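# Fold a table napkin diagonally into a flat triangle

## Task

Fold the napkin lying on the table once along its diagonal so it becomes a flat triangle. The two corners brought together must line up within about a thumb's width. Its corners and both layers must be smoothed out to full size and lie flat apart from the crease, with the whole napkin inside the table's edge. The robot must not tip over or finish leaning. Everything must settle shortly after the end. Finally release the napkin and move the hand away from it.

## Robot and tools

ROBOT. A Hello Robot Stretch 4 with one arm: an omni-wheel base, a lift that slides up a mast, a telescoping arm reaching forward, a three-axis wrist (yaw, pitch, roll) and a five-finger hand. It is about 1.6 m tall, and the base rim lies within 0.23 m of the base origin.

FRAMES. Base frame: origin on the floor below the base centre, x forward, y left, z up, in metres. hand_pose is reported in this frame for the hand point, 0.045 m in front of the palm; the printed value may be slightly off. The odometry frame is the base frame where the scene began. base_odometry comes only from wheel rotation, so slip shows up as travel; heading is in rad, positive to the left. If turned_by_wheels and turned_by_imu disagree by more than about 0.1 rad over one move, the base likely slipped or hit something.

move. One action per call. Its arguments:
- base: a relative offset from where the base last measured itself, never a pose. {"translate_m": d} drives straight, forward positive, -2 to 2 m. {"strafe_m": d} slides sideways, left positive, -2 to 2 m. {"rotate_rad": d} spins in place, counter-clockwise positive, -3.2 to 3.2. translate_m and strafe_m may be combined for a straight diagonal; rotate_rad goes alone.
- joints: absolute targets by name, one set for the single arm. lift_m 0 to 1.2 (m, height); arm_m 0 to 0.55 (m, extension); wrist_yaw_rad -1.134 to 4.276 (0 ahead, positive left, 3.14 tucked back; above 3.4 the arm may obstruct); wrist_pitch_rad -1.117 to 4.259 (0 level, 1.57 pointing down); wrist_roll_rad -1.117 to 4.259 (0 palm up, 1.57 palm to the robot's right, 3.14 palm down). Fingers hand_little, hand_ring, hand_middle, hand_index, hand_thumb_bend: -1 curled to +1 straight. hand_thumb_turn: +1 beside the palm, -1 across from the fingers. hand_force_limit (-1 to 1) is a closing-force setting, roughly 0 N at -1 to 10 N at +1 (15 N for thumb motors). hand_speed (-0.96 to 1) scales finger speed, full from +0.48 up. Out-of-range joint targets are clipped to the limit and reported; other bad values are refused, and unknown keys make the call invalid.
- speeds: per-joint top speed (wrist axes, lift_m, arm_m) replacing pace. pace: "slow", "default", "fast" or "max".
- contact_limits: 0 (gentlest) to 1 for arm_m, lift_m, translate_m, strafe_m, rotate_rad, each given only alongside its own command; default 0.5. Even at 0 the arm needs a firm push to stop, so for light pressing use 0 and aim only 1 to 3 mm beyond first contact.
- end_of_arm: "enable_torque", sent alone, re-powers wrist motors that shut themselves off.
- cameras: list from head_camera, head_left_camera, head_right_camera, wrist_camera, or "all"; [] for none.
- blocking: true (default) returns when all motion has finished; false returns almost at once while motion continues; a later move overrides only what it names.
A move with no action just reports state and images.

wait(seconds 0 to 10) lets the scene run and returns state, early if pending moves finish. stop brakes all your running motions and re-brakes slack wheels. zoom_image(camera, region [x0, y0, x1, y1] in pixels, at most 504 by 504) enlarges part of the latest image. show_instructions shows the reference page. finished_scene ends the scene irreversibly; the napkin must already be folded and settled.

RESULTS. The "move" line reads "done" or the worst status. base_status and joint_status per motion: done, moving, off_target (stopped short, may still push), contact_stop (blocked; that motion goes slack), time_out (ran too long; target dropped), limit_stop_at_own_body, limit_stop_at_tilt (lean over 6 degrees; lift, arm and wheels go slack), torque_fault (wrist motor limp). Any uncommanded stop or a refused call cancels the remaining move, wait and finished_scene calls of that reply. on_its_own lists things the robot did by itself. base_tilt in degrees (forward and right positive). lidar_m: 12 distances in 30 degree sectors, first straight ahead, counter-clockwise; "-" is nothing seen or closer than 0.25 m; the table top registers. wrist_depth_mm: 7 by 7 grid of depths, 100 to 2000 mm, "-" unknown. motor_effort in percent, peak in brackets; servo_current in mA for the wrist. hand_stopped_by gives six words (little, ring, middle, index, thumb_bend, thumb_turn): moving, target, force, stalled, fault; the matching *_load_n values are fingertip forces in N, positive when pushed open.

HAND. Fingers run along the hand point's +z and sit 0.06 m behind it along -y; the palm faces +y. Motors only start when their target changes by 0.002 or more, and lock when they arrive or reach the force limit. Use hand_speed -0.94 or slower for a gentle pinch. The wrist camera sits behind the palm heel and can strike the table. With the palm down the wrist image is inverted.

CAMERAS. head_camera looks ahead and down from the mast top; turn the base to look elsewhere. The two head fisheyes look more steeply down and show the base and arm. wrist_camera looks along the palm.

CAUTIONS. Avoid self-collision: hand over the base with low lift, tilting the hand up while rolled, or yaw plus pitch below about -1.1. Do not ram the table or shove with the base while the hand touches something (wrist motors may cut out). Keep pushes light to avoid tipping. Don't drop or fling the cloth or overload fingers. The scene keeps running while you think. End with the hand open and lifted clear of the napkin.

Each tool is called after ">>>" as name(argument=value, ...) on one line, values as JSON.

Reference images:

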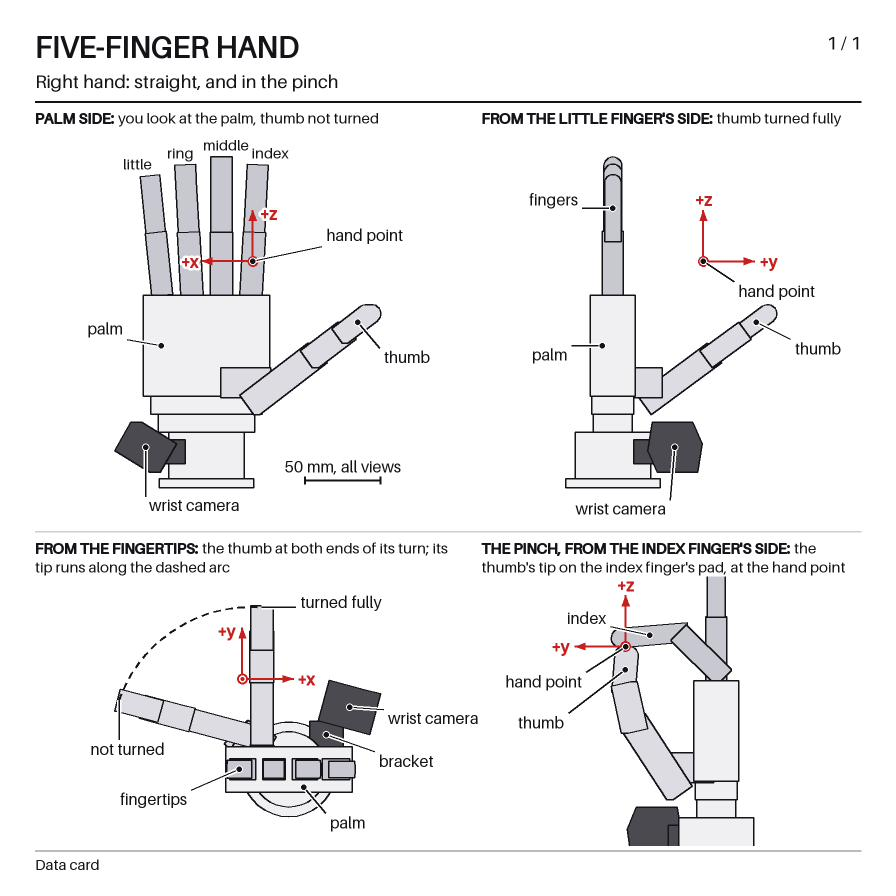

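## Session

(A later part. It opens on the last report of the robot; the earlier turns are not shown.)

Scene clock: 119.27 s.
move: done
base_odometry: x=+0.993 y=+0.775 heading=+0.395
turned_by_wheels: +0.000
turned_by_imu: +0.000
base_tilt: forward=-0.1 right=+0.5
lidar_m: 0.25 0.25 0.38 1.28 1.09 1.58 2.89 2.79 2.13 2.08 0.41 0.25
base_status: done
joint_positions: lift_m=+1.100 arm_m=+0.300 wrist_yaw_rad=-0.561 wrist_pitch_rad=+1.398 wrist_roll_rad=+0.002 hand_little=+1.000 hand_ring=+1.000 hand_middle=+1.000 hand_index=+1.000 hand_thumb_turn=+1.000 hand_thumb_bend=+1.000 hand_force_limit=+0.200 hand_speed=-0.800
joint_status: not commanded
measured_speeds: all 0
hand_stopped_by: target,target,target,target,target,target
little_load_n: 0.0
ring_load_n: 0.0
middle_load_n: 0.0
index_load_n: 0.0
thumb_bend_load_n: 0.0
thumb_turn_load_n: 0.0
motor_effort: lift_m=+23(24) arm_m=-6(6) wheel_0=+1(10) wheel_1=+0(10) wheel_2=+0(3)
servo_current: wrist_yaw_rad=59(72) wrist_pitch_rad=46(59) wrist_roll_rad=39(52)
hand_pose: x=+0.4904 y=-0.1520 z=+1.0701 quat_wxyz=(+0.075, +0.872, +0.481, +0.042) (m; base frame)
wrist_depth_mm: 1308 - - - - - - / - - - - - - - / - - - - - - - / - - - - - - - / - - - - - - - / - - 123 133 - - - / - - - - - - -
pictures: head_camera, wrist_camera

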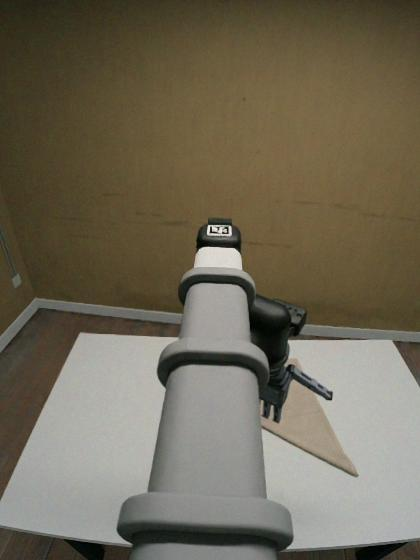

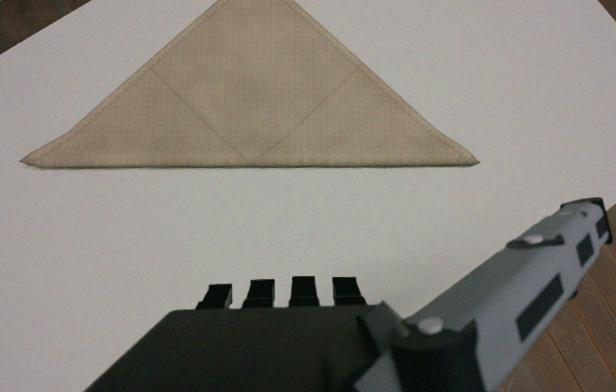

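>>> move(joints={"wrist_pitch_rad": 0.15, "arm_m": 0.05})

>>> move(joints={"lift_m": 0.66}, cameras=["wrist_camera", "head_camera"])

>>> zoom_image(camera="wrist_camera", region=[50, 150, 550, 310])

>>> zoom_image(camera="head_camera", region=[200, 330, 410, 540])

Scene clock: 121.67 s.
move: done
base_odometry: x=+0.993 y=+0.775 heading=+0.395
turned_by_wheels: +0.000
turned_by_imu: +0.001
base_tilt: forward=-0.2 right=+0.4
lidar_m: 0.25 0.26 0.35 1.24 1.08 1.57 2.89 2.76 2.16 2.07 0.39 0.26
base_status: not commanded
joint_positions: lift_m=+1.100 arm_m=+0.050 wrist_yaw_rad=-0.561 wrist_pitch_rad=+0.160 wrist_roll_rad=+0.002 hand_little=+1.000 hand_ring=+1.000 hand_middle=+1.000 hand_index=+1.000 hand_thumb_turn=+1.000 hand_thumb_bend=+1.000 hand_force_limit=+0.200 hand_speed=-0.800
joint_status: all done
measured_speeds: all 0
hand_stopped_by: target,target,target,target,target,target
little_load_n: 0.0
ring_load_n: 0.0
middle_load_n: 0.0
index_load_n: 0.0
thumb_bend_load_n: 0.0
thumb_turn_load_n: 0.0
motor_effort: lift_m=+23(24) arm_m=-5(11) wheel_0=+1(2) wheel_1=-1(1) wheel_2=+0(0)
servo_current: wrist_yaw_rad=39(65) wrist_pitch_rad=65(176) wrist_roll_rad=46(52)
hand_pose: x=+0.3513 y=-0.2216 z=+1.3020 quat_wxyz=(+0.567, +0.667, +0.368, +0.314) (m; base frame)
wrist_depth_mm: - - - - - - - / - - - - - - - / - - - - - - - / - - - - - - - / - - - - - - - / - - 123 132 - - - / - - - - - - -
pictures: none

Scene clock: 124.43 s.
move: done
base_odometry: x=+0.993 y=+0.775 heading=+0.395
turned_by_wheels: +0.000
turned_by_imu: +0.001
base_tilt: forward=-0.2 right=+0.4
lidar_m: 0.25 0.27 0.38 1.25 1.09 1.60 2.87 2.77 2.16 2.08 0.40 0.28
base_status: not commanded
joint_positions: lift_m=+0.660 arm_m=+0.050 wrist_yaw_rad=-0.561 wrist_pitch_rad=+0.160 wrist_roll_rad=+0.002 hand_little=+1.000 hand_ring=+1.000 hand_middle=+1.000 hand_index=+1.000 hand_thumb_turn=+1.000 hand_thumb_bend=+1.000 hand_force_limit=+0.200 hand_speed=-0.800
joint_status: all done
measured_speeds: all 0
hand_stopped_by: target,target,target,target,target,target
little_load_n: 0.0
ring_load_n: 0.0
middle_load_n: 0.0
index_load_n: 0.0
thumb_bend_load_n: 0.0
thumb_turn_load_n: 0.0
motor_effort: lift_m=+15(24) arm_m=-5(6) wheel_0=+2(2) wheel_1=-1(1) wheel_2=-1(1)
servo_current: wrist_yaw_rad=46(65) wrist_pitch_rad=65(72) wrist_roll_rad=26(59)
hand_pose: x=+0.3513 y=-0.2216 z=+0.8627 quat_wxyz=(+0.567, +0.667, +0.368, +0.314) (m; base frame)
wrist_depth_mm: - - - - - - - / - - - - - - - / - - - - - - - / - - - - - - - / - - - - - - - / - - 123 132 - - - / - - - - - - -
pictures: head_camera, wrist_camera

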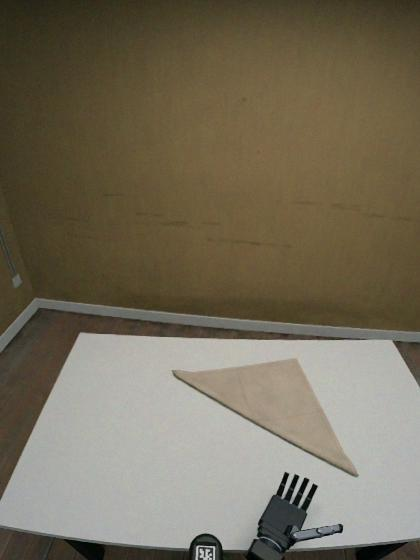

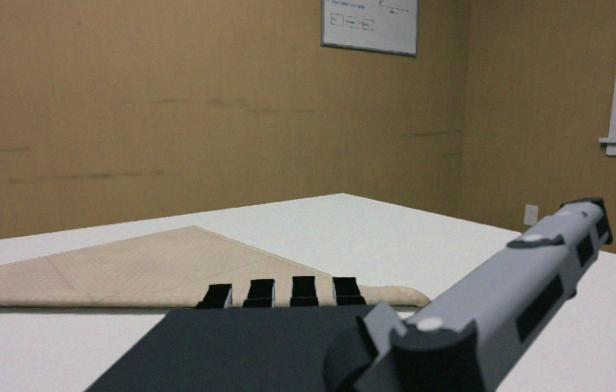

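Scaled by 1.008.

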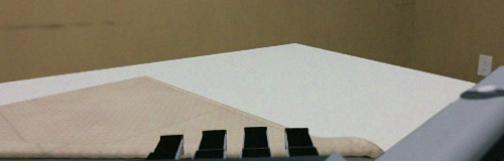

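Scaled by 2.400 from the camera's 420x560 image, which has a finer 1200x1600 frame.

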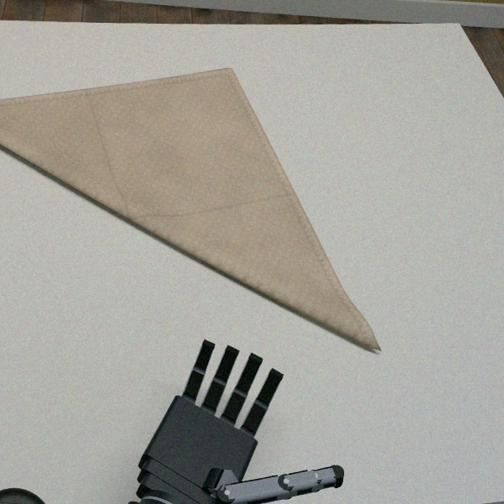

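>>> move(base={"translate_m": -0.2}, cameras=["head_camera"])

>>> zoom_image(camera="head_camera", region=[130, 300, 370, 500])

Scene clock: 126.77 s.
move: done
base_odometry: x=+0.808 y=+0.698 heading=+0.395
turned_by_wheels: +0.000
turned_by_imu: +0.001
base_tilt: forward=-0.1 right=+0.4
lidar_m: 0.43 0.46 0.64 1.04 1.06 1.61 2.71 2.78 2.10 2.07 0.68 0.46
base_status: done
joint_positions: lift_m=+0.660 arm_m=+0.050 wrist_yaw_rad=-0.561 wrist_pitch_rad=+0.160 wrist_roll_rad=+0.002 hand_little=+1.000 hand_ring=+1.000 hand_middle=+1.000 hand_index=+1.000 hand_thumb_turn=+1.000 hand_thumb_bend=+1.000 hand_force_limit=+0.200 hand_speed=-0.800
joint_status: not commanded
measured_speeds: all 0
hand_stopped_by: target,target,target,target,target,target
little_load_n: 0.0
ring_load_n: 0.0
middle_load_n: 0.0
index_load_n: 0.0
thumb_bend_load_n: 0.0
thumb_turn_load_n: 0.0
motor_effort: lift_m=+15(16) arm_m=-5(6) wheel_0=-1(7) wheel_1=+0(7) wheel_2=-1(10)
servo_current: wrist_yaw_rad=39(59) wrist_pitch_rad=65(72) wrist_roll_rad=39(52)
hand_pose: x=+0.3513 y=-0.2216 z=+0.8627 quat_wxyz=(+0.567, +0.667, +0.368, +0.314) (m; base frame)
wrist_depth_mm: - - - - - - 1661 / - - - - - - 1618 / - - - - - - - / - - - - - - - / - - - - - - - / - - 123 132 - - - / - - - - - - -
pictures: head_camera

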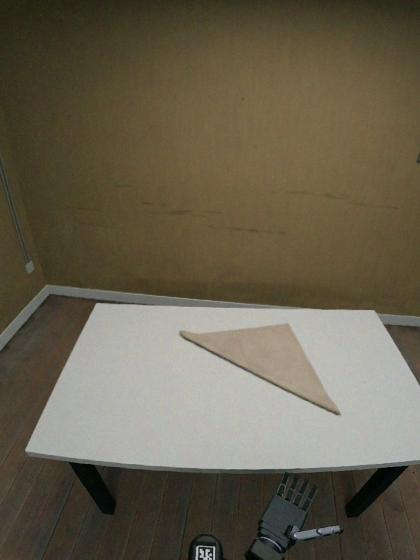

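Scaled by 2.100 from the camera's 420x560 image, which has a finer 1200x1600 frame.

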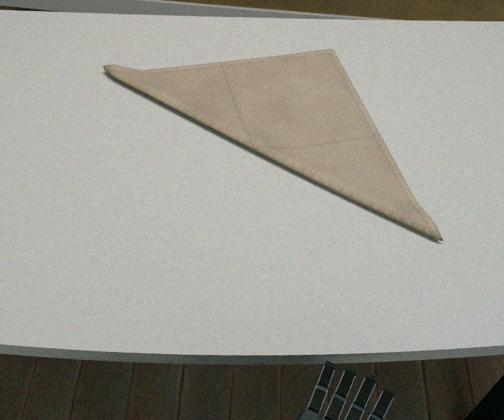

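The napkin is folded into a triangle that lies wholly on the table. The hand is clear and the robot is at rest.

>>> finished_scene()

The scene is finished: the task was done.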